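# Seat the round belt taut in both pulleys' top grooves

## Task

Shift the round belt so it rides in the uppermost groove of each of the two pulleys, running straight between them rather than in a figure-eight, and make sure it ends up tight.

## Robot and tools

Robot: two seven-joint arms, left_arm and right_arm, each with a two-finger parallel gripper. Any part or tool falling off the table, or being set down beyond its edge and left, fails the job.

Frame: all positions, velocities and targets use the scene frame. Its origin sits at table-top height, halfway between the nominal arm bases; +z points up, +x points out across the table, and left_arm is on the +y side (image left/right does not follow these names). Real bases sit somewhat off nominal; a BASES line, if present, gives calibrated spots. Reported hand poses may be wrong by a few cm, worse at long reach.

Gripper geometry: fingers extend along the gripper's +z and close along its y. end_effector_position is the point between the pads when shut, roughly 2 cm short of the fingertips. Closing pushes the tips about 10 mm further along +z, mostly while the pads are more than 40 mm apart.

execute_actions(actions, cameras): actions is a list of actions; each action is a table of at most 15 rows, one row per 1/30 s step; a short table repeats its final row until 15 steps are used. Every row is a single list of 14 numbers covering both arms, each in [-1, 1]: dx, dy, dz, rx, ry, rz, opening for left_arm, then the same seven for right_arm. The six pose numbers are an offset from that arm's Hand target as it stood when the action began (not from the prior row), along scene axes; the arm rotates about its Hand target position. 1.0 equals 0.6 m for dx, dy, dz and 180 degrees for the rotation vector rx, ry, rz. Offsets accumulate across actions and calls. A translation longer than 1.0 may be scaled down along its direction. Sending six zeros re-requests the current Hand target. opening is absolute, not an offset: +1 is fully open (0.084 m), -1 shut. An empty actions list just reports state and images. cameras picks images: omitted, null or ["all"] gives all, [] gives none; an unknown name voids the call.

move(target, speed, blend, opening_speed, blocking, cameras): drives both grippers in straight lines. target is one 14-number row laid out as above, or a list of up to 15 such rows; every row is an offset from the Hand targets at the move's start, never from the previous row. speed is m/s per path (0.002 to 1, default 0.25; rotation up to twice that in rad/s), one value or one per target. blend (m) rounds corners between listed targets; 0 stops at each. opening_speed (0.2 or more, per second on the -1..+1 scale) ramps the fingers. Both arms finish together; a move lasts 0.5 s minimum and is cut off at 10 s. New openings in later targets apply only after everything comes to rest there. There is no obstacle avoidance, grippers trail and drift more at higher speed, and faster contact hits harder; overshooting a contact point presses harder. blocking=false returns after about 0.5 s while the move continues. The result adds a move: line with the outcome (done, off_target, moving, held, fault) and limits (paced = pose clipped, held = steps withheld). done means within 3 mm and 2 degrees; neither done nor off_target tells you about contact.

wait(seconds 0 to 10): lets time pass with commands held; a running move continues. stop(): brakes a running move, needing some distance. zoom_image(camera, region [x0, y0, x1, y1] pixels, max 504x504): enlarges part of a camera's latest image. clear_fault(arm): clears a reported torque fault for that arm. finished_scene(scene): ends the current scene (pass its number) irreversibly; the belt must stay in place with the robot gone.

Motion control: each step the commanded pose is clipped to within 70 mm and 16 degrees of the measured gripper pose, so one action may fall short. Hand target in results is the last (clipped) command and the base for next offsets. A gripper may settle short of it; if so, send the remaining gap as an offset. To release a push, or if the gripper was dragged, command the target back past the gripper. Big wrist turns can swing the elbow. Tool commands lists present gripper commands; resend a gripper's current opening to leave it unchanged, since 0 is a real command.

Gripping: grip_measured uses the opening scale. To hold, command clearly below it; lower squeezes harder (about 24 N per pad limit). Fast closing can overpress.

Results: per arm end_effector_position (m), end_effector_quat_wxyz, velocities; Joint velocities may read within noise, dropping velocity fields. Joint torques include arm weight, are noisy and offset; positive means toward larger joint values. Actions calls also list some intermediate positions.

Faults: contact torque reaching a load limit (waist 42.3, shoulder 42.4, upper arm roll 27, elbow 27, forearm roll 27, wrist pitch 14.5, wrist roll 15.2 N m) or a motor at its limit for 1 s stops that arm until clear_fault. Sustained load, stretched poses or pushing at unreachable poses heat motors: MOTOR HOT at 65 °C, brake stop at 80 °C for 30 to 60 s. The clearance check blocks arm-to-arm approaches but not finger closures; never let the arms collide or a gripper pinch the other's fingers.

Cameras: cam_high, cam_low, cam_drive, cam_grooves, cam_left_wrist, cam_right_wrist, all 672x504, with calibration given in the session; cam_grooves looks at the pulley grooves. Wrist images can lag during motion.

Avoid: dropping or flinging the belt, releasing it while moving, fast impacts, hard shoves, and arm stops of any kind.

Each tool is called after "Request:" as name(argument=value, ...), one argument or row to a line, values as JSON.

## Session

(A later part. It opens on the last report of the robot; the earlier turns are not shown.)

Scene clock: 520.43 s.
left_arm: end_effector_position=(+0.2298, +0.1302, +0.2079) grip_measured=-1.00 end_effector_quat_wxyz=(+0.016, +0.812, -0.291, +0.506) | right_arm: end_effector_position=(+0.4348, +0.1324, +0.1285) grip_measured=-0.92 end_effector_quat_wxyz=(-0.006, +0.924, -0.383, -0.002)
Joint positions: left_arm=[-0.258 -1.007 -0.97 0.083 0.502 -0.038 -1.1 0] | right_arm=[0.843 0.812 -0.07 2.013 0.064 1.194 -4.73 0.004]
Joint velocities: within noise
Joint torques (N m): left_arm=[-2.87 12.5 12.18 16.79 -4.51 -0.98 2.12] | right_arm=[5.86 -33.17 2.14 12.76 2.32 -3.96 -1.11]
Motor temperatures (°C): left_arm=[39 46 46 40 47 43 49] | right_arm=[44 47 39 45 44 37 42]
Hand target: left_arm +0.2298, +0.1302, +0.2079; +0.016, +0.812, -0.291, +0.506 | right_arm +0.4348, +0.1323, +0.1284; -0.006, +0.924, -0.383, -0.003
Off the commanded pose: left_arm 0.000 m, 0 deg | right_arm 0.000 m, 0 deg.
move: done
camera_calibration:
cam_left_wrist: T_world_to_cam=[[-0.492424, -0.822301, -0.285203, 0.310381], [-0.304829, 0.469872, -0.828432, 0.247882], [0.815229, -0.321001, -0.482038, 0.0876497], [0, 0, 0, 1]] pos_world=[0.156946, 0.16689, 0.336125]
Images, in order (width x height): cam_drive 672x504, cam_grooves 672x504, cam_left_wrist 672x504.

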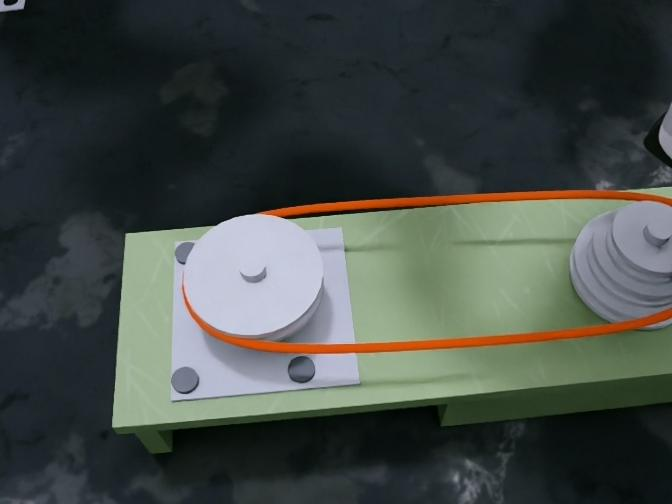

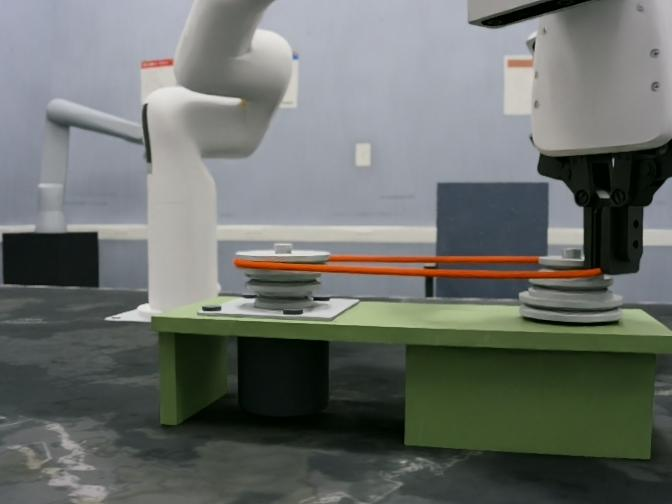

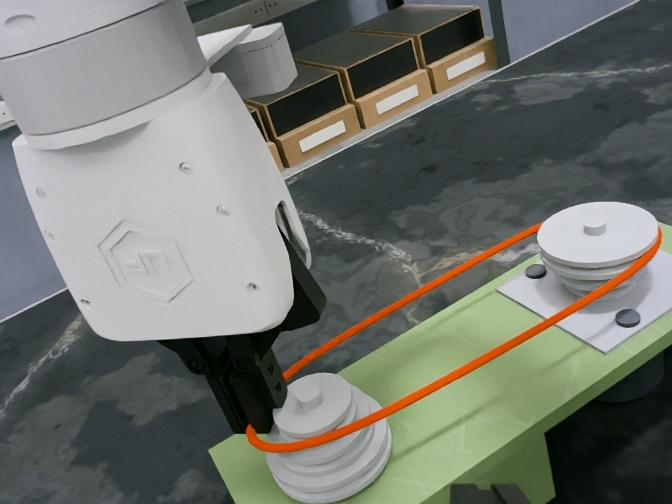

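Request:
move(
  target=[
    [0,0,0,0,0,0,-1,0.002,0.002,0,0,0,0,-0.84],
    [0,0,0,0,0,0,-1,0.013,-0.013,0,0,0,-0.12,-0.84],
    [0,0,0,0,0,0,-1,0.018,-0.038,0,0,0,-0.25,-0.84],
    [0,0,0,0,0,0,-1,0.018,-0.065,0,0,0,-0.25,-0.84],
    [0,0,0,0,0,0,-1,0.018,-0.09,0,0,0,-0.25,-0.84],
  ],
  speed=0.04,
  cameras=["cam_left_wrist","cam_grooves","cam_drive"],
)

Request:
zoom_image(
  camera="cam_left_wrist",
  region=[160, 280, 440, 490],
)

Request:
zoom_image(
  camera="cam_grooves",
  region=[460, 180, 660, 330],
)

Scene clock: 542.33 s.
left_arm: end_effector_position=(+0.2298, +0.1302, +0.2079) grip_measured=-1.00 end_effector_quat_wxyz=(+0.016, +0.812, -0.291, +0.506) | right_arm: end_effector_position=(+0.4453, +0.1114, +0.1284) grip_measured=-0.86 end_effector_quat_wxyz=(-0.006, +0.725, -0.689, +0.000)
Joint positions: left_arm=[-0.258 -1.007 -0.97 0.083 0.502 -0.038 -1.1 0] | right_arm=[0.902 0.782 -0.208 1.946 0.16 1.168 -4.075 0.006]
Joint velocities: within noise
Joint torques (N m): left_arm=[-1.94 13.52 11.91 16.86 -4.45 -1.44 2.07] | right_arm=[6.53 -44.78 -6.03 12.38 2.27 -3.61 1.66]
Motor temperatures (°C): left_arm=[39 46 46 41 47 43 49] | right_arm=[44 47 39 44 44 37 42]
Hand target: left_arm +0.2298, +0.1302, +0.2079; +0.016, +0.812, -0.291, +0.506 | right_arm +0.4453, +0.1114, +0.1284; -0.006, +0.725, -0.689, +0.000 (not the last commanded pose)
Off the commanded pose: left_arm 0.000 m, 0 deg | right_arm 0.033 m, 3 deg.
move: off_target (right_arm; path cut at 10 s); path passed 2 of 5 targets
camera_calibration:
cam_left_wrist: T_world_to_cam=[[-0.492424, -0.822301, -0.285203, 0.310381], [-0.304829, 0.469872, -0.828432, 0.247882], [0.815229, -0.321001, -0.482038, 0.0876497], [0, 0, 0, 1]] pos_world=[0.156946, 0.16689, 0.336125]
Images, in order (width x height): cam_drive 672x504, cam_grooves 672x504, cam_left_wrist 672x504.

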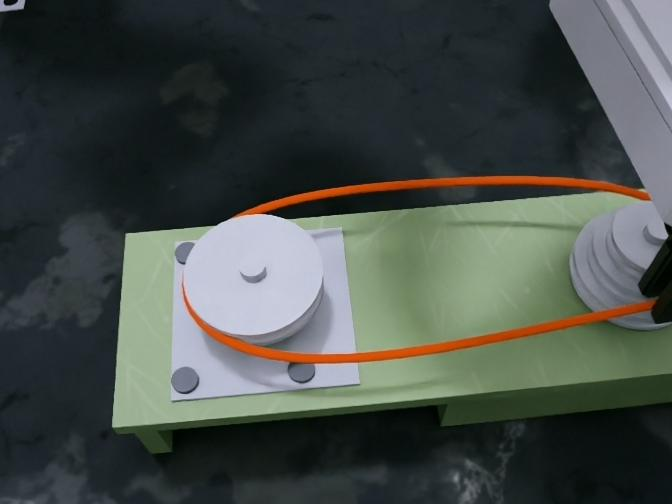

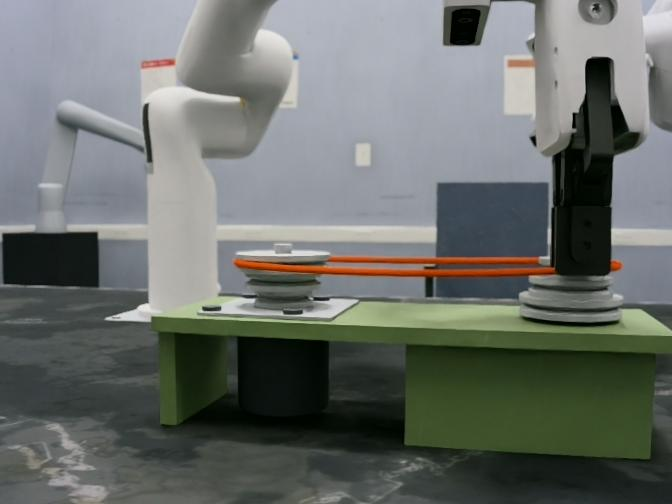

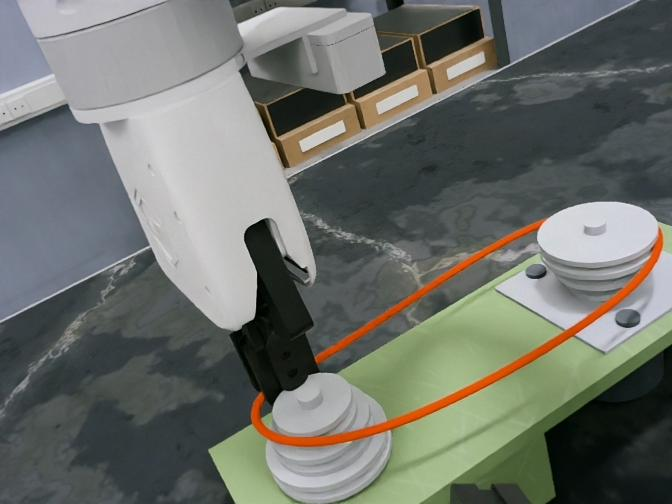

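Scaled by 1.800 from the camera's 672x504 image, which has a finer 960x720 frame.

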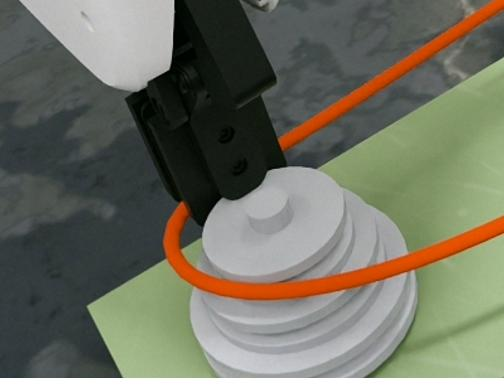

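Scaled by 2.520 from the camera's 672x504 image, which has a finer 960x720 frame.

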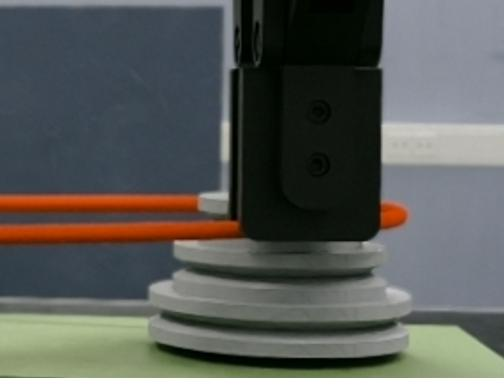

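Beautiful. Continue along the strand.

Request:
move(
  target=[
    [0,0,0,0,0,0,-1,0.003,-0.04,0,0,0,-0.02,-0.84],
    [0,0,0,0,0,0,-1,0.003,-0.085,0,0,0,-0.02,-0.84],
    [0,0,0,0,0,0,-1,0.000,-0.105,0,0,0,-0.02,-0.84],
  ],
  speed=0.05,
  cameras=["cam_left_wrist","cam_grooves","cam_drive"],
)

Request:
zoom_image(
  camera="cam_left_wrist",
  region=[160, 280, 440, 490],
)

Request:
zoom_image(
  camera="cam_grooves",
  region=[460, 180, 660, 330],
)

Scene clock: 548.13 s.
left_arm: end_effector_position=(+0.2298, +0.1302, +0.2079) grip_measured=-1.00 end_effector_quat_wxyz=(+0.016, +0.812, -0.291, +0.506) | right_arm: end_effector_position=(+0.4453, +0.0484, +0.1284) grip_measured=-0.86 end_effector_quat_wxyz=(-0.006, +0.703, -0.712, +0.000)
Joint positions: left_arm=[-0.258 -1.007 -0.97 0.083 0.502 -0.038 -1.1 0] | right_arm=[0.882 0.614 -0.243 1.663 0.162 1.056 -4.1 0.006]
Joint velocities: within noise
Joint torques (N m): left_arm=[-2.02 13.18 11.77 16.79 -4.52 -1.58 2.13] | right_arm=[-5.5 -41.41 -6.76 11.98 -1.93 -3.5 -1.43]
Motor temperatures (°C): left_arm=[39 46 46 41 47 43 49] | right_arm=[44 47 39 44 44 37 42]
Hand target: left_arm +0.2298, +0.1302, +0.2079; +0.016, +0.812, -0.291, +0.506 | right_arm +0.4453, +0.0484, +0.1284; -0.006, +0.703, -0.712, +0.000
Off the commanded pose: left_arm 0.000 m, 0 deg | right_arm 0.000 m, 0 deg.
move: done
camera_calibration:
cam_left_wrist: T_world_to_cam=[[-0.492424, -0.822301, -0.285203, 0.310381], [-0.304829, 0.469872, -0.828432, 0.247882], [0.815229, -0.321001, -0.482038, 0.0876497], [0, 0, 0, 1]] pos_world=[0.156946, 0.16689, 0.336125]
Images, in order (width x height): cam_drive 672x504, cam_grooves 672x504, cam_left_wrist 672x504.

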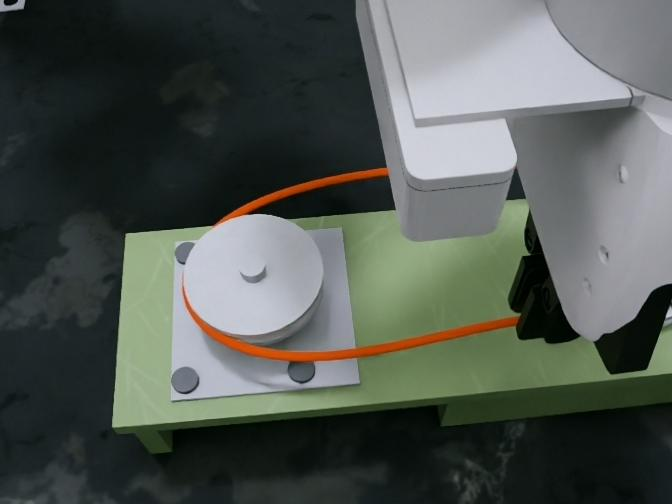

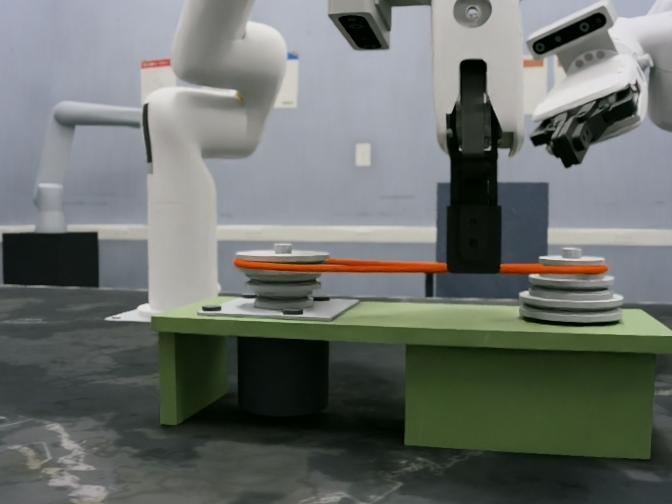

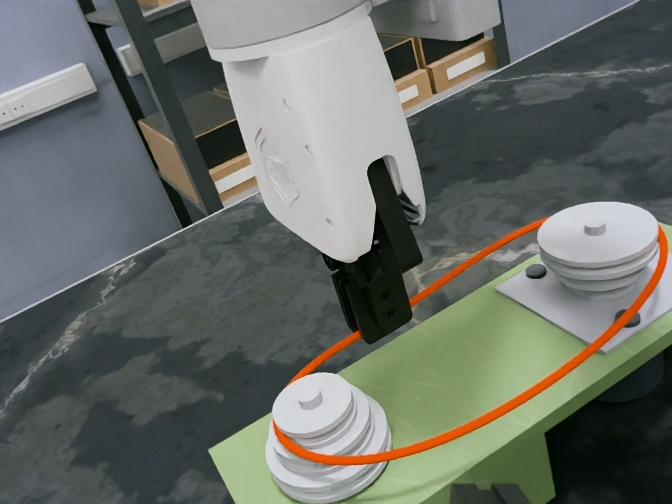

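Scaled by 1.800 from the camera's 672x504 image, which has a finer 960x720 frame.

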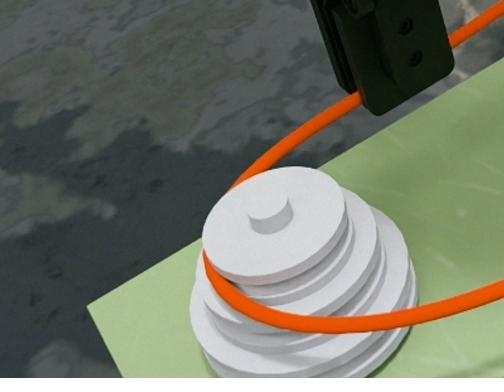

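Scaled by 2.520 from the camera's 672x504 image, which has a finer 960x720 frame.

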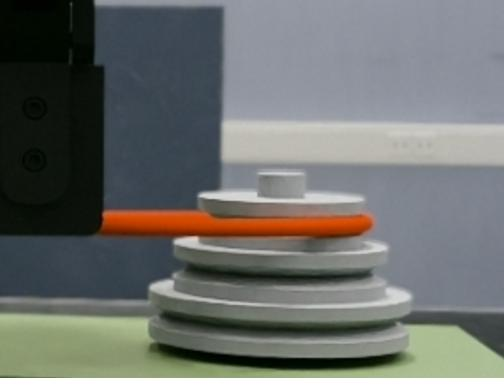

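Request:
move(
  target=[
    [0,0,0,0,0,0,-1,0,0,0,0,0,0,-0.6],
    [0,0,0,0,0,0,-1,0,0,0.1,0,0,0,-0.6],
    [0,0,0,0,0,0,-1,-0.0625,-0.098,0.1,0,0,0,-1],
  ],
  speed=[0.05,0.06,0.15],
  cameras=["cam_left_wrist","cam_grooves","cam_right_wrist","cam_drive"],
)

Request:
zoom_image(
  camera="cam_grooves",
  region=[220, 180, 660, 330],
)

Scene clock: 557.47 s.
left_arm: end_effector_position=(+0.2298, +0.1302, +0.2079) grip_measured=-1.00 end_effector_quat_wxyz=(+0.016, +0.812, -0.291, +0.506) | right_arm: end_effector_position=(+0.4078, -0.0104, +0.1884) grip_measured=-1.00 end_effector_quat_wxyz=(-0.006, +0.703, -0.712, +0.000)
Joint positions: left_arm=[-0.258 -1.007 -0.97 0.083 0.502 -0.038 -1.1 0] | right_arm=[0.904 0.324 -0.279 1.402 0.102 1.079 -4.112 0]
Joint velocities: within noise
Joint torques (N m): left_arm=[-1.68 13.24 11.59 16.95 -4.35 -1.8 1.92] | right_arm=[6.16 -34.7 -5.29 12.46 -1.82 -3.54 1.54]
Motor temperatures (°C): left_arm=[39 46 46 41 47 43 49] | right_arm=[44 47 39 44 44 37 42]
Hand target: left_arm +0.2298, +0.1302, +0.2079; +0.016, +0.812, -0.291, +0.506 | right_arm +0.4078, -0.0104, +0.1884; -0.006, +0.703, -0.712, +0.000
Off the commanded pose: left_arm 0.000 m, 0 deg | right_arm 0.000 m, 0 deg.
move: done
camera_calibration:
cam_left_wrist: T_world_to_cam=[[-0.492424, -0.822301, -0.285203, 0.310381], [-0.304829, 0.469872, -0.828432, 0.247882], [0.815229, -0.321001, -0.482038, 0.0876497], [0, 0, 0, 1]] pos_world=[0.156946, 0.16689, 0.336125]
cam_right_wrist: T_world_to_cam=[[-0.999922, 0.0111705, -0.00552699, 0.444044], [0.0111291, 0.99991, 0.00746481, 0.0698494], [0.00560988, 0.00740272, -0.999957, 0.317881], [0, 0, 0, 1]] pos_world=[0.441448, -0.0771565, 0.3198]
Images, in order (width x height): cam_drive 672x504, cam_grooves 672x504, cam_left_wrist 672x504, cam_right_wrist 672x504.

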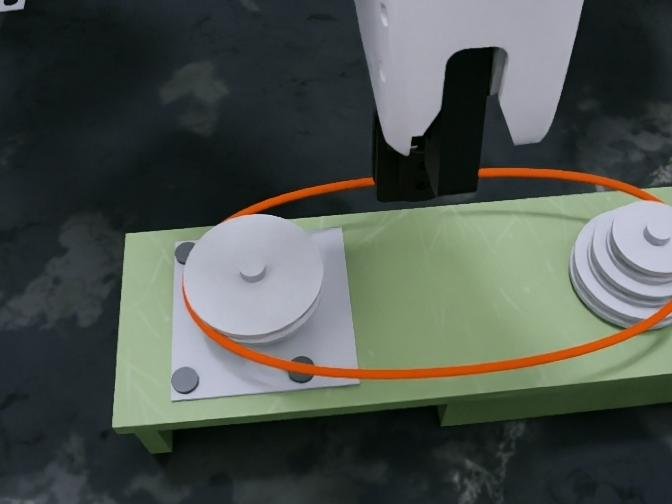

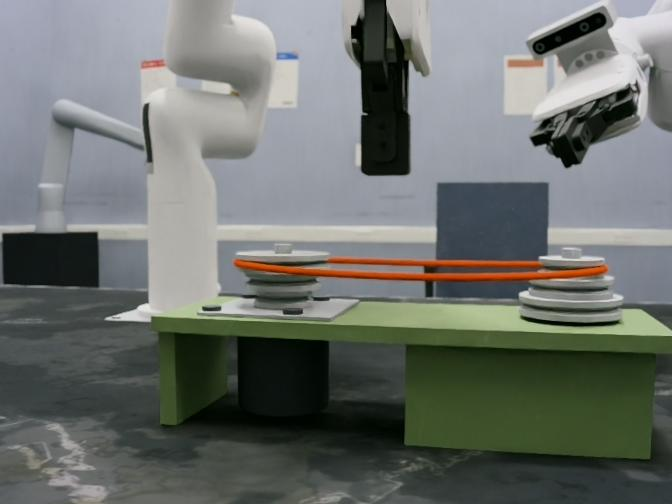

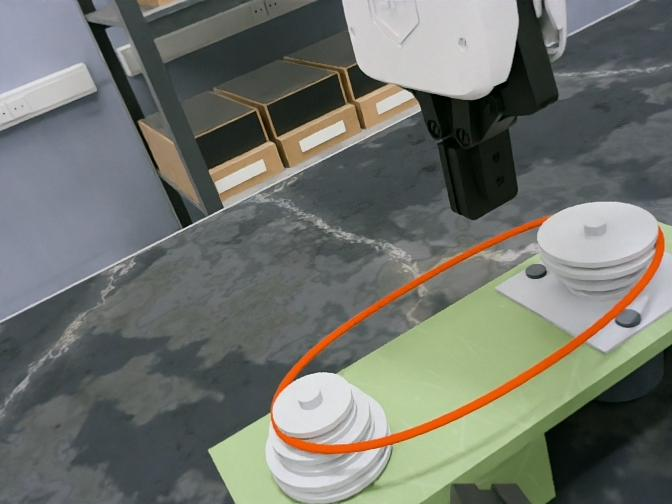

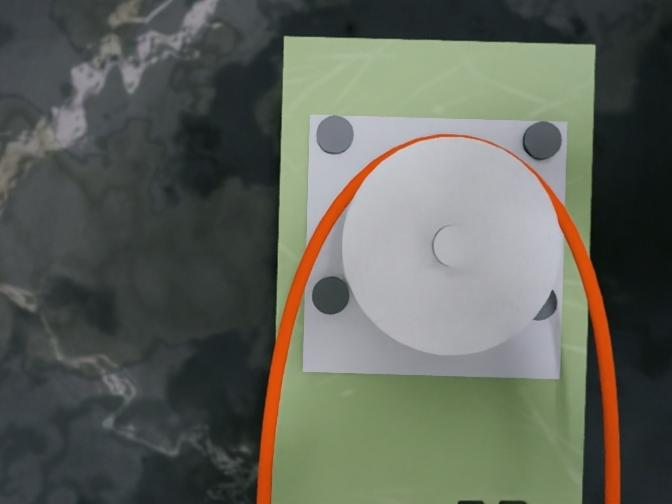

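Scaled by 1.145 from the camera's 672x504 image, which has a finer 960x720 frame.

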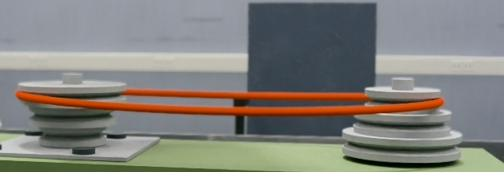

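Request:
move(
  target=[
    [0,0,0,0,0,0,-1,0.0,0,-0.114,0,0,0,-1],
    [0,0,0,0,0,0,-1,0.0,-0.04,-0.114,0,0,0,-1],
  ],
  speed=[0.12,0.03],
  cameras=["cam_left_wrist","cam_grooves","cam_drive"],
)

Request:
zoom_image(
  camera="cam_grooves",
  region=[220, 180, 660, 330],
)

Scene clock: 564.37 s.
left_arm: end_effector_position=(+0.2298, +0.1302, +0.2079) grip_measured=-1.00 end_effector_quat_wxyz=(+0.016, +0.812, -0.291, +0.506) | right_arm: end_effector_position=(+0.4078, -0.0343, +0.1200) grip_measured=-1.00 end_effector_quat_wxyz=(-0.006, +0.703, -0.712, +0.000)
Joint positions: left_arm=[-0.258 -1.007 -0.97 0.083 0.502 -0.038 -1.1 0] | right_arm=[0.88 0.362 -0.28 1.246 0.13 0.888 -4.167 0]
Joint velocities: within noise
Joint torques (N m): left_arm=[-1.34 13.23 11.48 16.65 -4.34 -1.9 2.05] | right_arm=[-8.36 -35.19 -11.48 9.88 -3.13 -2.41 -1.49]
Motor temperatures (°C): left_arm=[39 46 45 41 47 43 49] | right_arm=[44 47 39 44 44 37 42]
Hand target: left_arm +0.2298, +0.1302, +0.2079; +0.016, +0.812, -0.291, +0.506 | right_arm +0.4078, -0.0344, +0.1200; -0.006, +0.703, -0.712, +0.000
Off the commanded pose: left_arm 0.000 m, 0 deg | right_arm 0.000 m, 0 deg.
move: done
camera_calibration:
cam_left_wrist: T_world_to_cam=[[-0.492424, -0.822301, -0.285203, 0.310381], [-0.304829, 0.469872, -0.828432, 0.247882], [0.815229, -0.321001, -0.482038, 0.0876497], [0, 0, 0, 1]] pos_world=[0.156946, 0.16689, 0.336125]
Images, in order (width x height): cam_drive 672x504, cam_grooves 672x504, cam_left_wrist 672x504.

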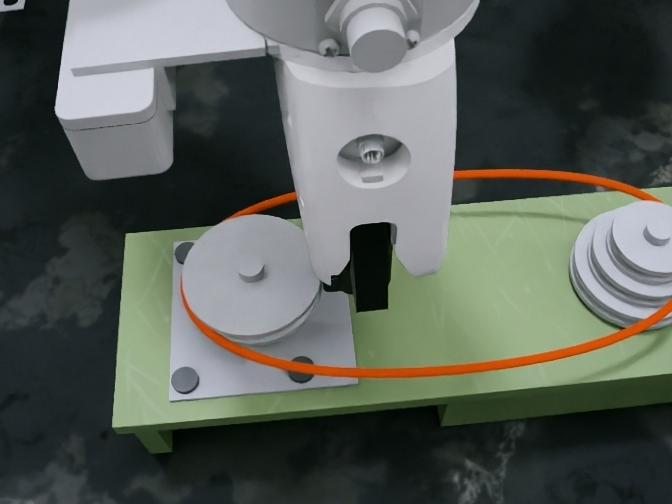

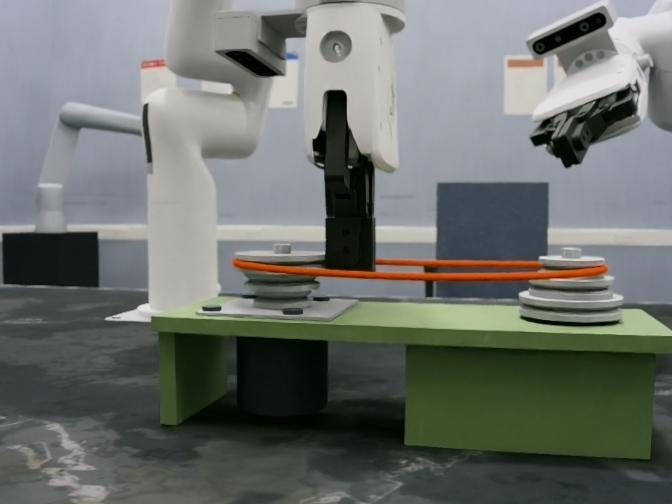

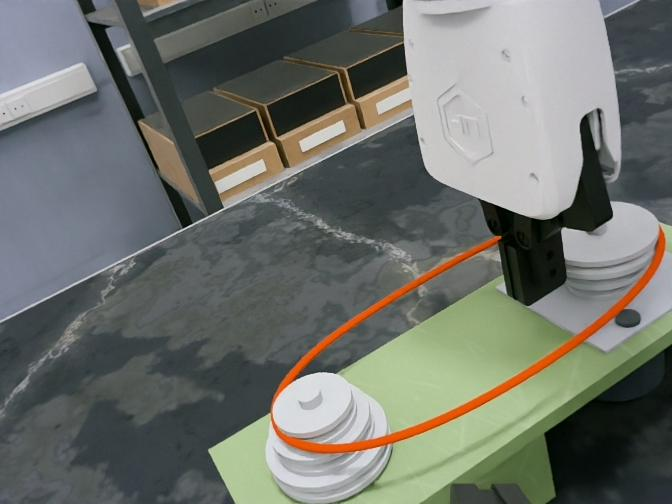

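Scaled by 1.145 from the camera's 672x504 image, which has a finer 960x720 frame.

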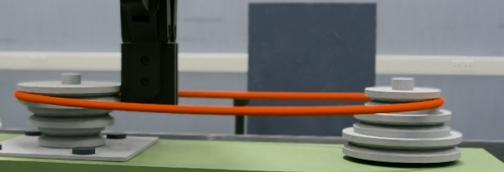

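Request:
move(
  target=[0,0,0,0,0,0,-1,0.0,-0.0133,0,0,0,0,-1],
  speed=0.02,
  cameras=["cam_grooves","cam_drive"],
)

Request:
zoom_image(
  camera="cam_grooves",
  region=[220, 180, 660, 330],
)

Scene clock: 572.80 s.
left_arm: end_effector_position=(+0.2298, +0.1302, +0.2079) grip_measured=-1.00 end_effector_quat_wxyz=(+0.016, +0.812, -0.291, +0.506) | right_arm: end_effector_position=(+0.4078, -0.0424, +0.1200) grip_measured=-1.00 end_effector_quat_wxyz=(-0.006, +0.703, -0.712, +0.000)
Joint positions: left_arm=[-0.258 -1.007 -0.97 0.083 0.502 -0.038 -1.1 0] | right_arm=[0.874 0.348 -0.285 1.225 0.128 0.882 -4.178 0]
Joint velocities: within noise
Joint torques (N m): left_arm=[-1.25 13.32 11.43 16.93 -4.48 -2.12 2.06] | right_arm=[-8.66 -35.15 -11.34 9.92 -3.18 -2.39 -1.43]
Motor temperatures (°C): left_arm=[39 46 45 41 47 43 49] | right_arm=[44 47 40 44 44 37 42]
Hand target: left_arm +0.2298, +0.1302, +0.2079; +0.016, +0.812, -0.291, +0.506 | right_arm +0.4078, -0.0424, +0.1200; -0.006, +0.703, -0.712, +0.000
Off the commanded pose: left_arm 0.000 m, 0 deg | right_arm 0.000 m, 0 deg.
move: done
Images, in order (width x height): cam_drive 672x504, cam_grooves 672x504.

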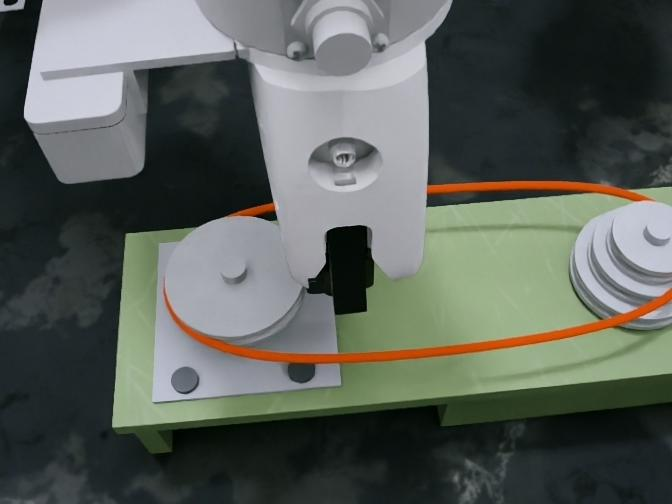

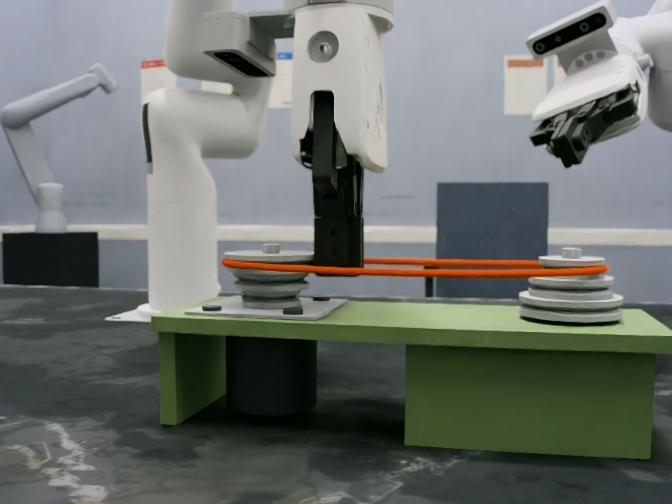

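Scaled by 1.145 from the camera's 672x504 image, which has a finer 960x720 frame.

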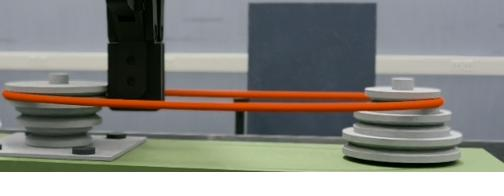

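Working. Another 4 mm, then small steps.

Request:
move(
  target=[0,0,0,0,0,0,-1,0.0,-0.0067,0,0,0,0,-1],
  speed=0.02,
  cameras=["cam_grooves","cam_drive"],
)

Request:
move(
  target=[0,0,0,0,0,0,-1,0.0,-0.0033,0,0,0,0,-1],
  speed=0.02,
  cameras=["cam_grooves","cam_drive"],
)

Scene clock: 575.67 s.
left_arm: end_effector_position=(+0.2298, +0.1302, +0.2079) grip_measured=-1.00 end_effector_quat_wxyz=(+0.016, +0.812, -0.291, +0.506) | right_arm: end_effector_position=(+0.4078, -0.0464, +0.1200) grip_measured=-1.00 end_effector_quat_wxyz=(-0.006, +0.703, -0.712, +0.000)
Joint positions: left_arm=[-0.258 -1.007 -0.97 0.083 0.502 -0.038 -1.1 0] | right_arm=[0.871 0.341 -0.287 1.215 0.127 0.879 -4.184 0]
Joint velocities: within noise
Joint torques (N m): left_arm=[-1.21 13.39 11.35 16.78 -4.38 -2.28 2.04] | right_arm=[-8.61 -34.92 -11.88 9.96 -2.98 -2.31 -1.48]
Motor temperatures (°C): left_arm=[39 46 45 41 47 43 49] | right_arm=[44 47 40 44 44 37 42]
Hand target: left_arm +0.2298, +0.1302, +0.2079; +0.016, +0.812, -0.291, +0.506 | right_arm +0.4078, -0.0464, +0.1200; -0.006, +0.703, -0.712, +0.000
Off the commanded pose: left_arm 0.000 m, 0 deg | right_arm 0.000 m, 0 deg.
move: done
Images, in order (width x height): cam_drive 672x504, cam_grooves 672x504.

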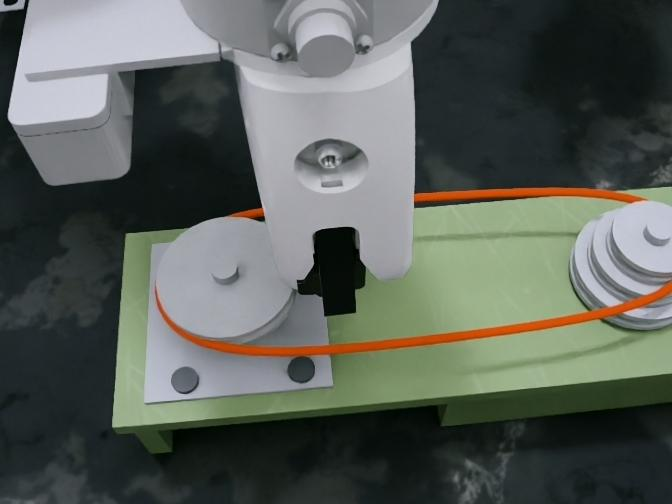

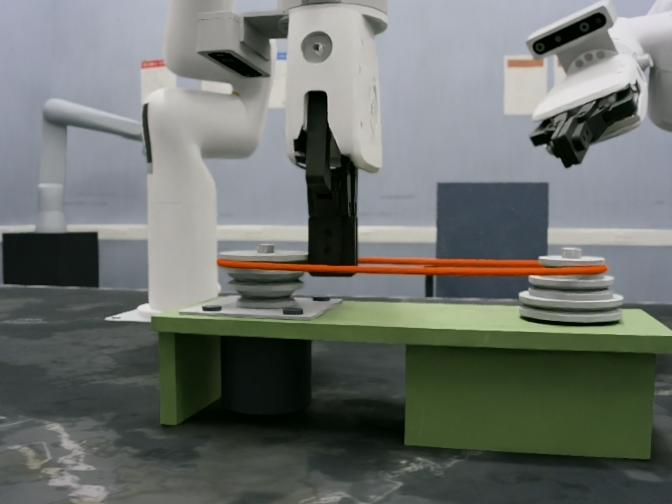

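Scene clock: 576.37 s.
left_arm: end_effector_position=(+0.2298, +0.1302, +0.2079) grip_measured=-1.00 end_effector_quat_wxyz=(+0.016, +0.812, -0.291, +0.506) | right_arm: end_effector_position=(+0.4078, -0.0484, +0.1200) grip_measured=-1.00 end_effector_quat_wxyz=(-0.006, +0.703, -0.712, +0.000)
Joint positions: left_arm=[-0.258 -1.007 -0.97 0.083 0.502 -0.038 -1.1 0] | right_arm=[0.869 0.338 -0.288 1.21 0.126 0.877 -4.187 0]
Joint velocities: within noise
Joint torques (N m): left_arm=[-1.04 13.2 11.28 16.74 -4.37 -2.19 2.02] | right_arm=[-8.78 -34.68 -12.44 9.9 -3.27 -2.39 -1.36]
Motor temperatures (°C): left_arm=[39 46 45 41 47 43 49] | right_arm=[44 47 40 44 44 37 42]
Hand target: left_arm +0.2298, +0.1302, +0.2079; +0.016, +0.812, -0.291, +0.506 | right_arm +0.4078, -0.0484, +0.1200; -0.006, +0.703, -0.712, +0.000
Off the commanded pose: left_arm 0.000 m, 0 deg | right_arm 0.000 m, 0 deg.
move: done
Images, in order (width x height): cam_drive 672x504, cam_grooves 672x504.

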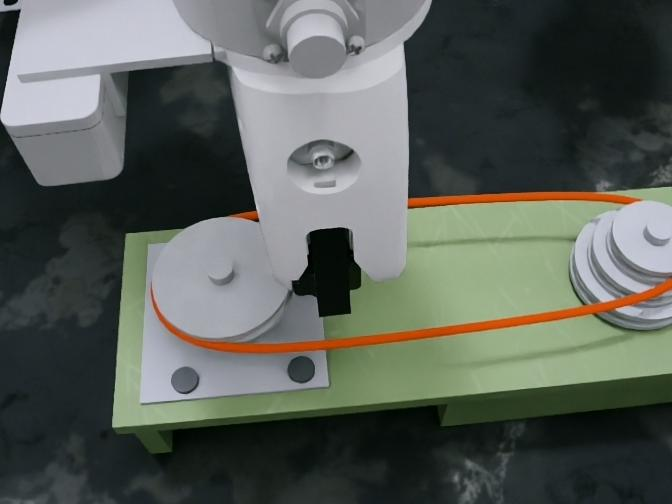

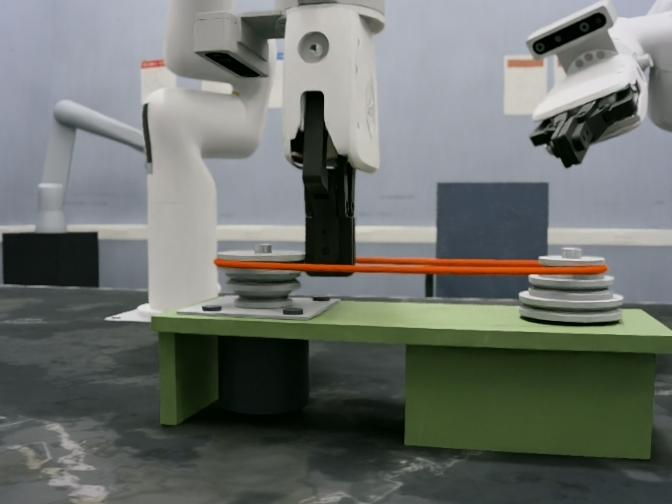

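Request:
move(
  target=[0,0,0,0,0,0,-1,0.0,-0.0033,0,0,0,0,-1],
  speed=0.02,
  cameras=["cam_grooves","cam_drive"],
)

Request:
move(
  target=[0,0,0,0,0,0,-1,0.0,-0.0025,0,0,0,0,-1],
  speed=0.02,
  cameras=["cam_grooves","cam_drive"],
)

Request:
zoom_image(
  camera="cam_grooves",
  region=[200, 180, 640, 330],
)

Scene clock: 580.40 s.
left_arm: end_effector_position=(+0.2298, +0.1302, +0.2079) grip_measured=-1.00 end_effector_quat_wxyz=(+0.016, +0.812, -0.291, +0.506) | right_arm: end_effector_position=(+0.4078, -0.0503, +0.1200) grip_measured=-1.00 end_effector_quat_wxyz=(-0.006, +0.703, -0.712, +0.000)
Joint positions: left_arm=[-0.258 -1.007 -0.97 0.083 0.502 -0.038 -1.1 0] | right_arm=[0.868 0.335 -0.29 1.205 0.126 0.876 -4.19 0]
Joint velocities: within noise
Joint torques (N m): left_arm=[-0.91 13.12 11.27 16.91 -4.29 -2.39 2.1] | right_arm=[-9.53 -34.84 -13.46 9.79 -3.55 -2.05 -1.37]
Motor temperatures (°C): left_arm=[39 46 45 41 47 43 49] | right_arm=[44 47 40 43 44 37 42]
Hand target: left_arm +0.2298, +0.1302, +0.2079; +0.016, +0.812, -0.291, +0.506 | right_arm +0.4078, -0.0504, +0.1200; -0.006, +0.703, -0.712, +0.000
Off the commanded pose: left_arm 0.000 m, 0 deg | right_arm 0.000 m, 0 deg.
move: done
Images, in order (width x height): cam_drive 672x504, cam_grooves 672x504.

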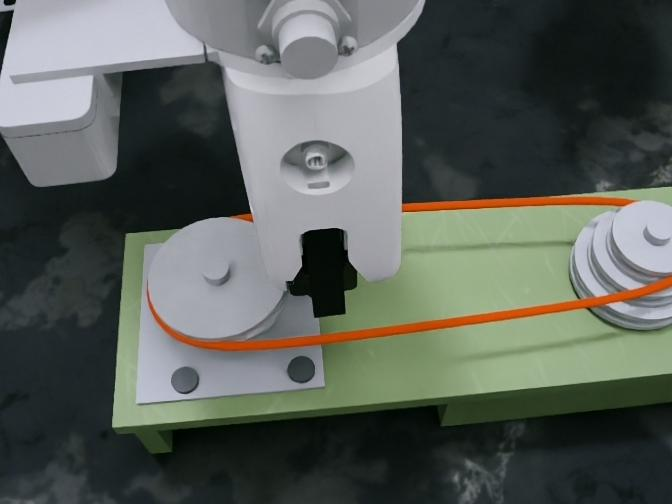

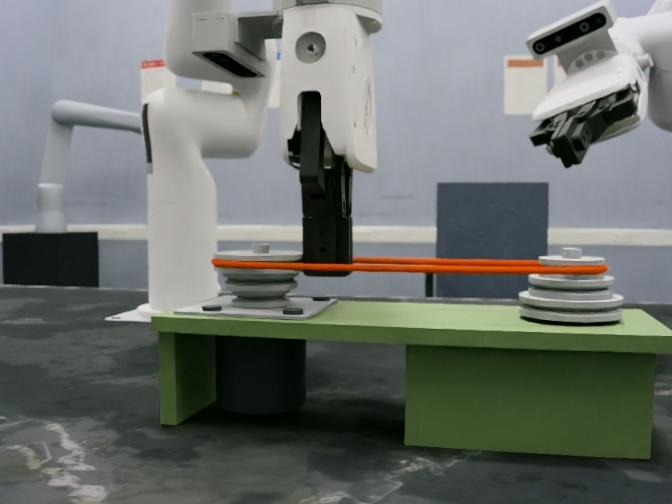

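Scene clock: 581.10 s.
left_arm: end_effector_position=(+0.2298, +0.1302, +0.2079) grip_measured=-1.00 end_effector_quat_wxyz=(+0.016, +0.812, -0.291, +0.506) | right_arm: end_effector_position=(+0.4078, -0.0519, +0.1200) grip_measured=-1.00 end_effector_quat_wxyz=(-0.006, +0.703, -0.712, +0.000)
Joint positions: left_arm=[-0.258 -1.007 -0.97 0.083 0.502 -0.038 -1.1 0] | right_arm=[0.866 0.332 -0.29 1.202 0.125 0.874 -4.192 0]
Joint velocities: within noise
Joint torques (N m): left_arm=[-1.11 13.11 11.19 16.75 -4.42 -2.37 1.92] | right_arm=[-10.36 -34.9 -14.85 9.68 -3.59 -1.79 -1.47]
Motor temperatures (°C): left_arm=[39 46 45 41 47 43 49] | right_arm=[44 47 40 43 44 37 42]
Hand target: left_arm +0.2298, +0.1302, +0.2079; +0.016, +0.812, -0.291, +0.506 | right_arm +0.4078, -0.0519, +0.1200; -0.006, +0.703, -0.712, +0.000
Off the commanded pose: left_arm 0.000 m, 0 deg | right_arm 0.000 m, 0 deg.
move: done
Images, in order (width x height): cam_drive 672x504, cam_grooves 672x504.

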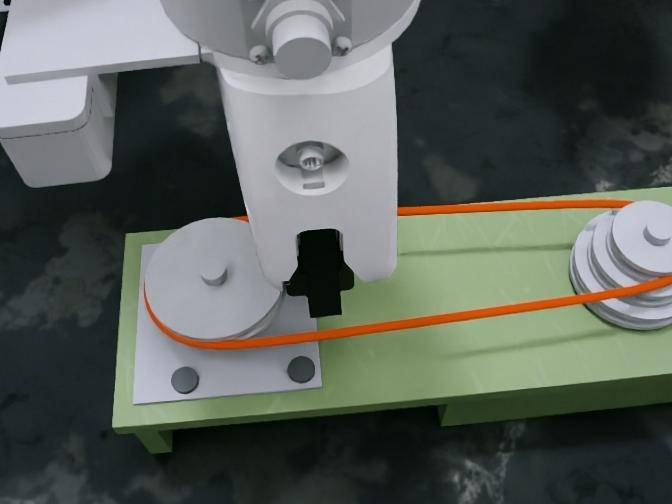

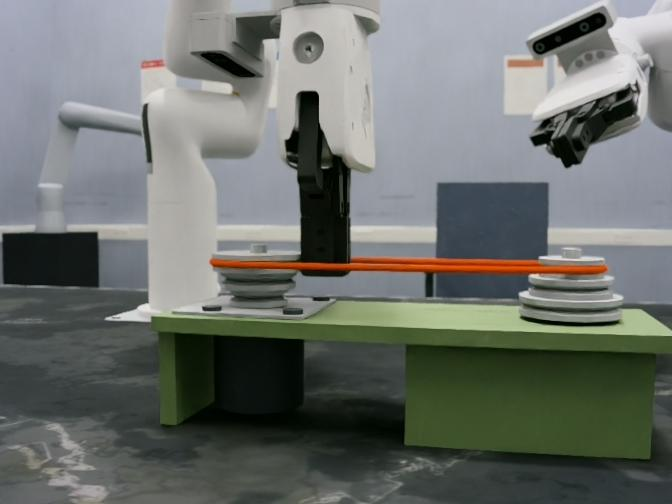

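Scaled by 1.145 from the camera's 672x504 image, which has a finer 960x720 frame.

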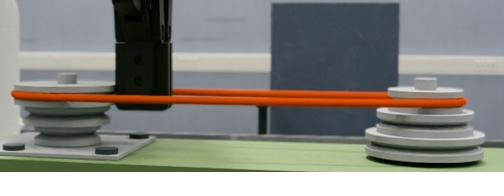

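Request:
move(
  target=[0,0,0,0,0,0,-1,0.0,-0.0025,0,0,0,0,-1],
  speed=0.02,
  cameras=["cam_drive"],
)

Request:
move(
  target=[0,0,0,0,0,0,-1,0.0,-0.002,0,0,0,0,-1],
  speed=0.02,
  cameras=["cam_grooves","cam_drive"],
)

Request:
zoom_image(
  camera="cam_drive",
  region=[110, 160, 672, 420],
)

Scene clock: 584.70 s.
left_arm: end_effector_position=(+0.2298, +0.1302, +0.2079) grip_measured=-1.00 end_effector_quat_wxyz=(+0.016, +0.812, -0.291, +0.506) | right_arm: end_effector_position=(+0.4078, -0.0533, +0.1200) grip_measured=-1.00 end_effector_quat_wxyz=(-0.006, +0.703, -0.712, +0.000)
Joint positions: left_arm=[-0.258 -1.007 -0.97 0.083 0.502 -0.038 -1.1 0] | right_arm=[0.865 0.33 -0.291 1.198 0.125 0.873 -4.194 0]
Joint velocities: within noise
Joint torques (N m): left_arm=[-0.83 13.33 11.09 16.65 -4.32 -2.33 1.97] | right_arm=[-11.79 -34.96 -17.62 9.09 -4.28 -1.39 -1.45]
Motor temperatures (°C): left_arm=[39 46 45 41 47 43 49] | right_arm=[44 47 40 43 44 37 42]
Hand target: left_arm +0.2298, +0.1302, +0.2079; +0.016, +0.812, -0.291, +0.506 | right_arm +0.4078, -0.0534, +0.1200; -0.006, +0.703, -0.712, +0.000
Off the commanded pose: left_arm 0.000 m, 0 deg | right_arm 0.000 m, 0 deg.
move: done
Images, in order (width x height): cam_drive 672x504.

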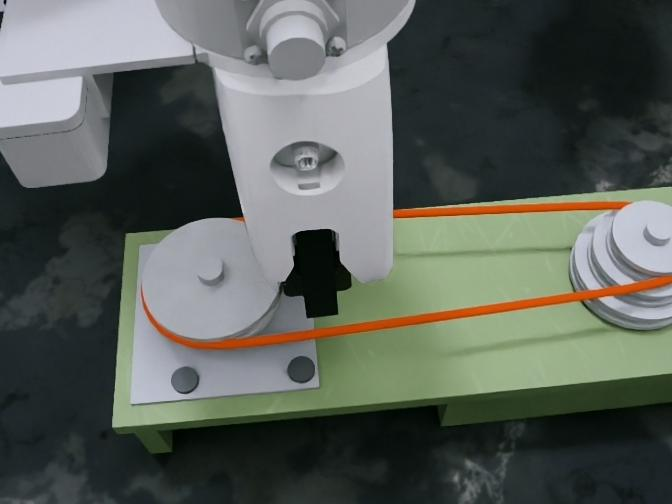

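Scene clock: 585.40 s.
left_arm: end_effector_position=(+0.2298, +0.1302, +0.2079) grip_measured=-1.00 end_effector_quat_wxyz=(+0.016, +0.812, -0.291, +0.506) | right_arm: end_effector_position=(+0.4077, -0.0545, +0.1200) grip_measured=-1.00 end_effector_quat_wxyz=(-0.006, +0.703, -0.711, +0.000)
Joint positions: left_arm=[-0.258 -1.007 -0.97 0.083 0.502 -0.038 -1.1 0] | right_arm=[0.864 0.328 -0.292 1.195 0.125 0.872 -4.196 0]
Joint velocities: within noise
Joint torques (N m): left_arm=[-0.55 13.05 11.21 16.84 -4.45 -2.41 1.97] | right_arm=[-15.3 -35.85 -22.77 7.92 -5.29 0.05 -1.32]
Motor temperatures (°C): left_arm=[39 46 45 41 47 43 49] | right_arm=[44 47 40 43 44 37 42]
Hand target: left_arm +0.2298, +0.1302, +0.2079; +0.016, +0.812, -0.291, +0.506 | right_arm +0.4078, -0.0546, +0.1200; -0.006, +0.703, -0.712, +0.000
Off the commanded pose: left_arm 0.000 m, 0 deg | right_arm 0.000 m, 0 deg.
move: done
Images, in order (width x height): cam_drive 672x504, cam_grooves 672x504.

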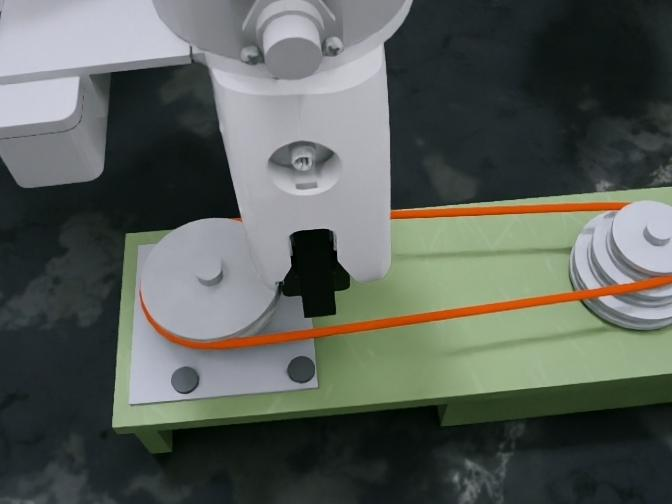

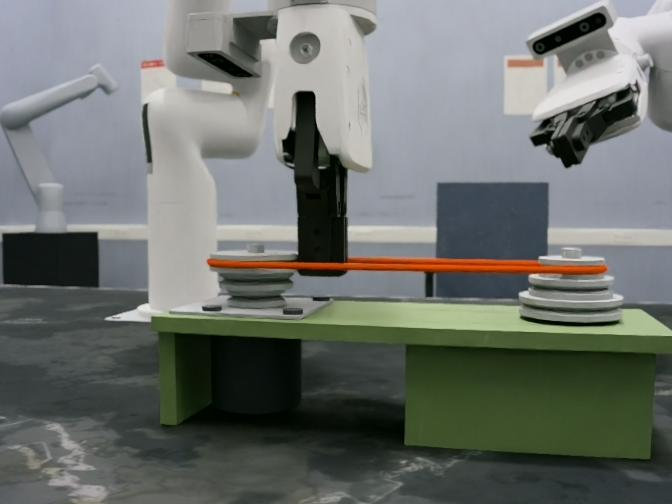

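Region (110, 160, 672, 420) is 562x260 pixels. A region can be at most 504 by 504 pixels.


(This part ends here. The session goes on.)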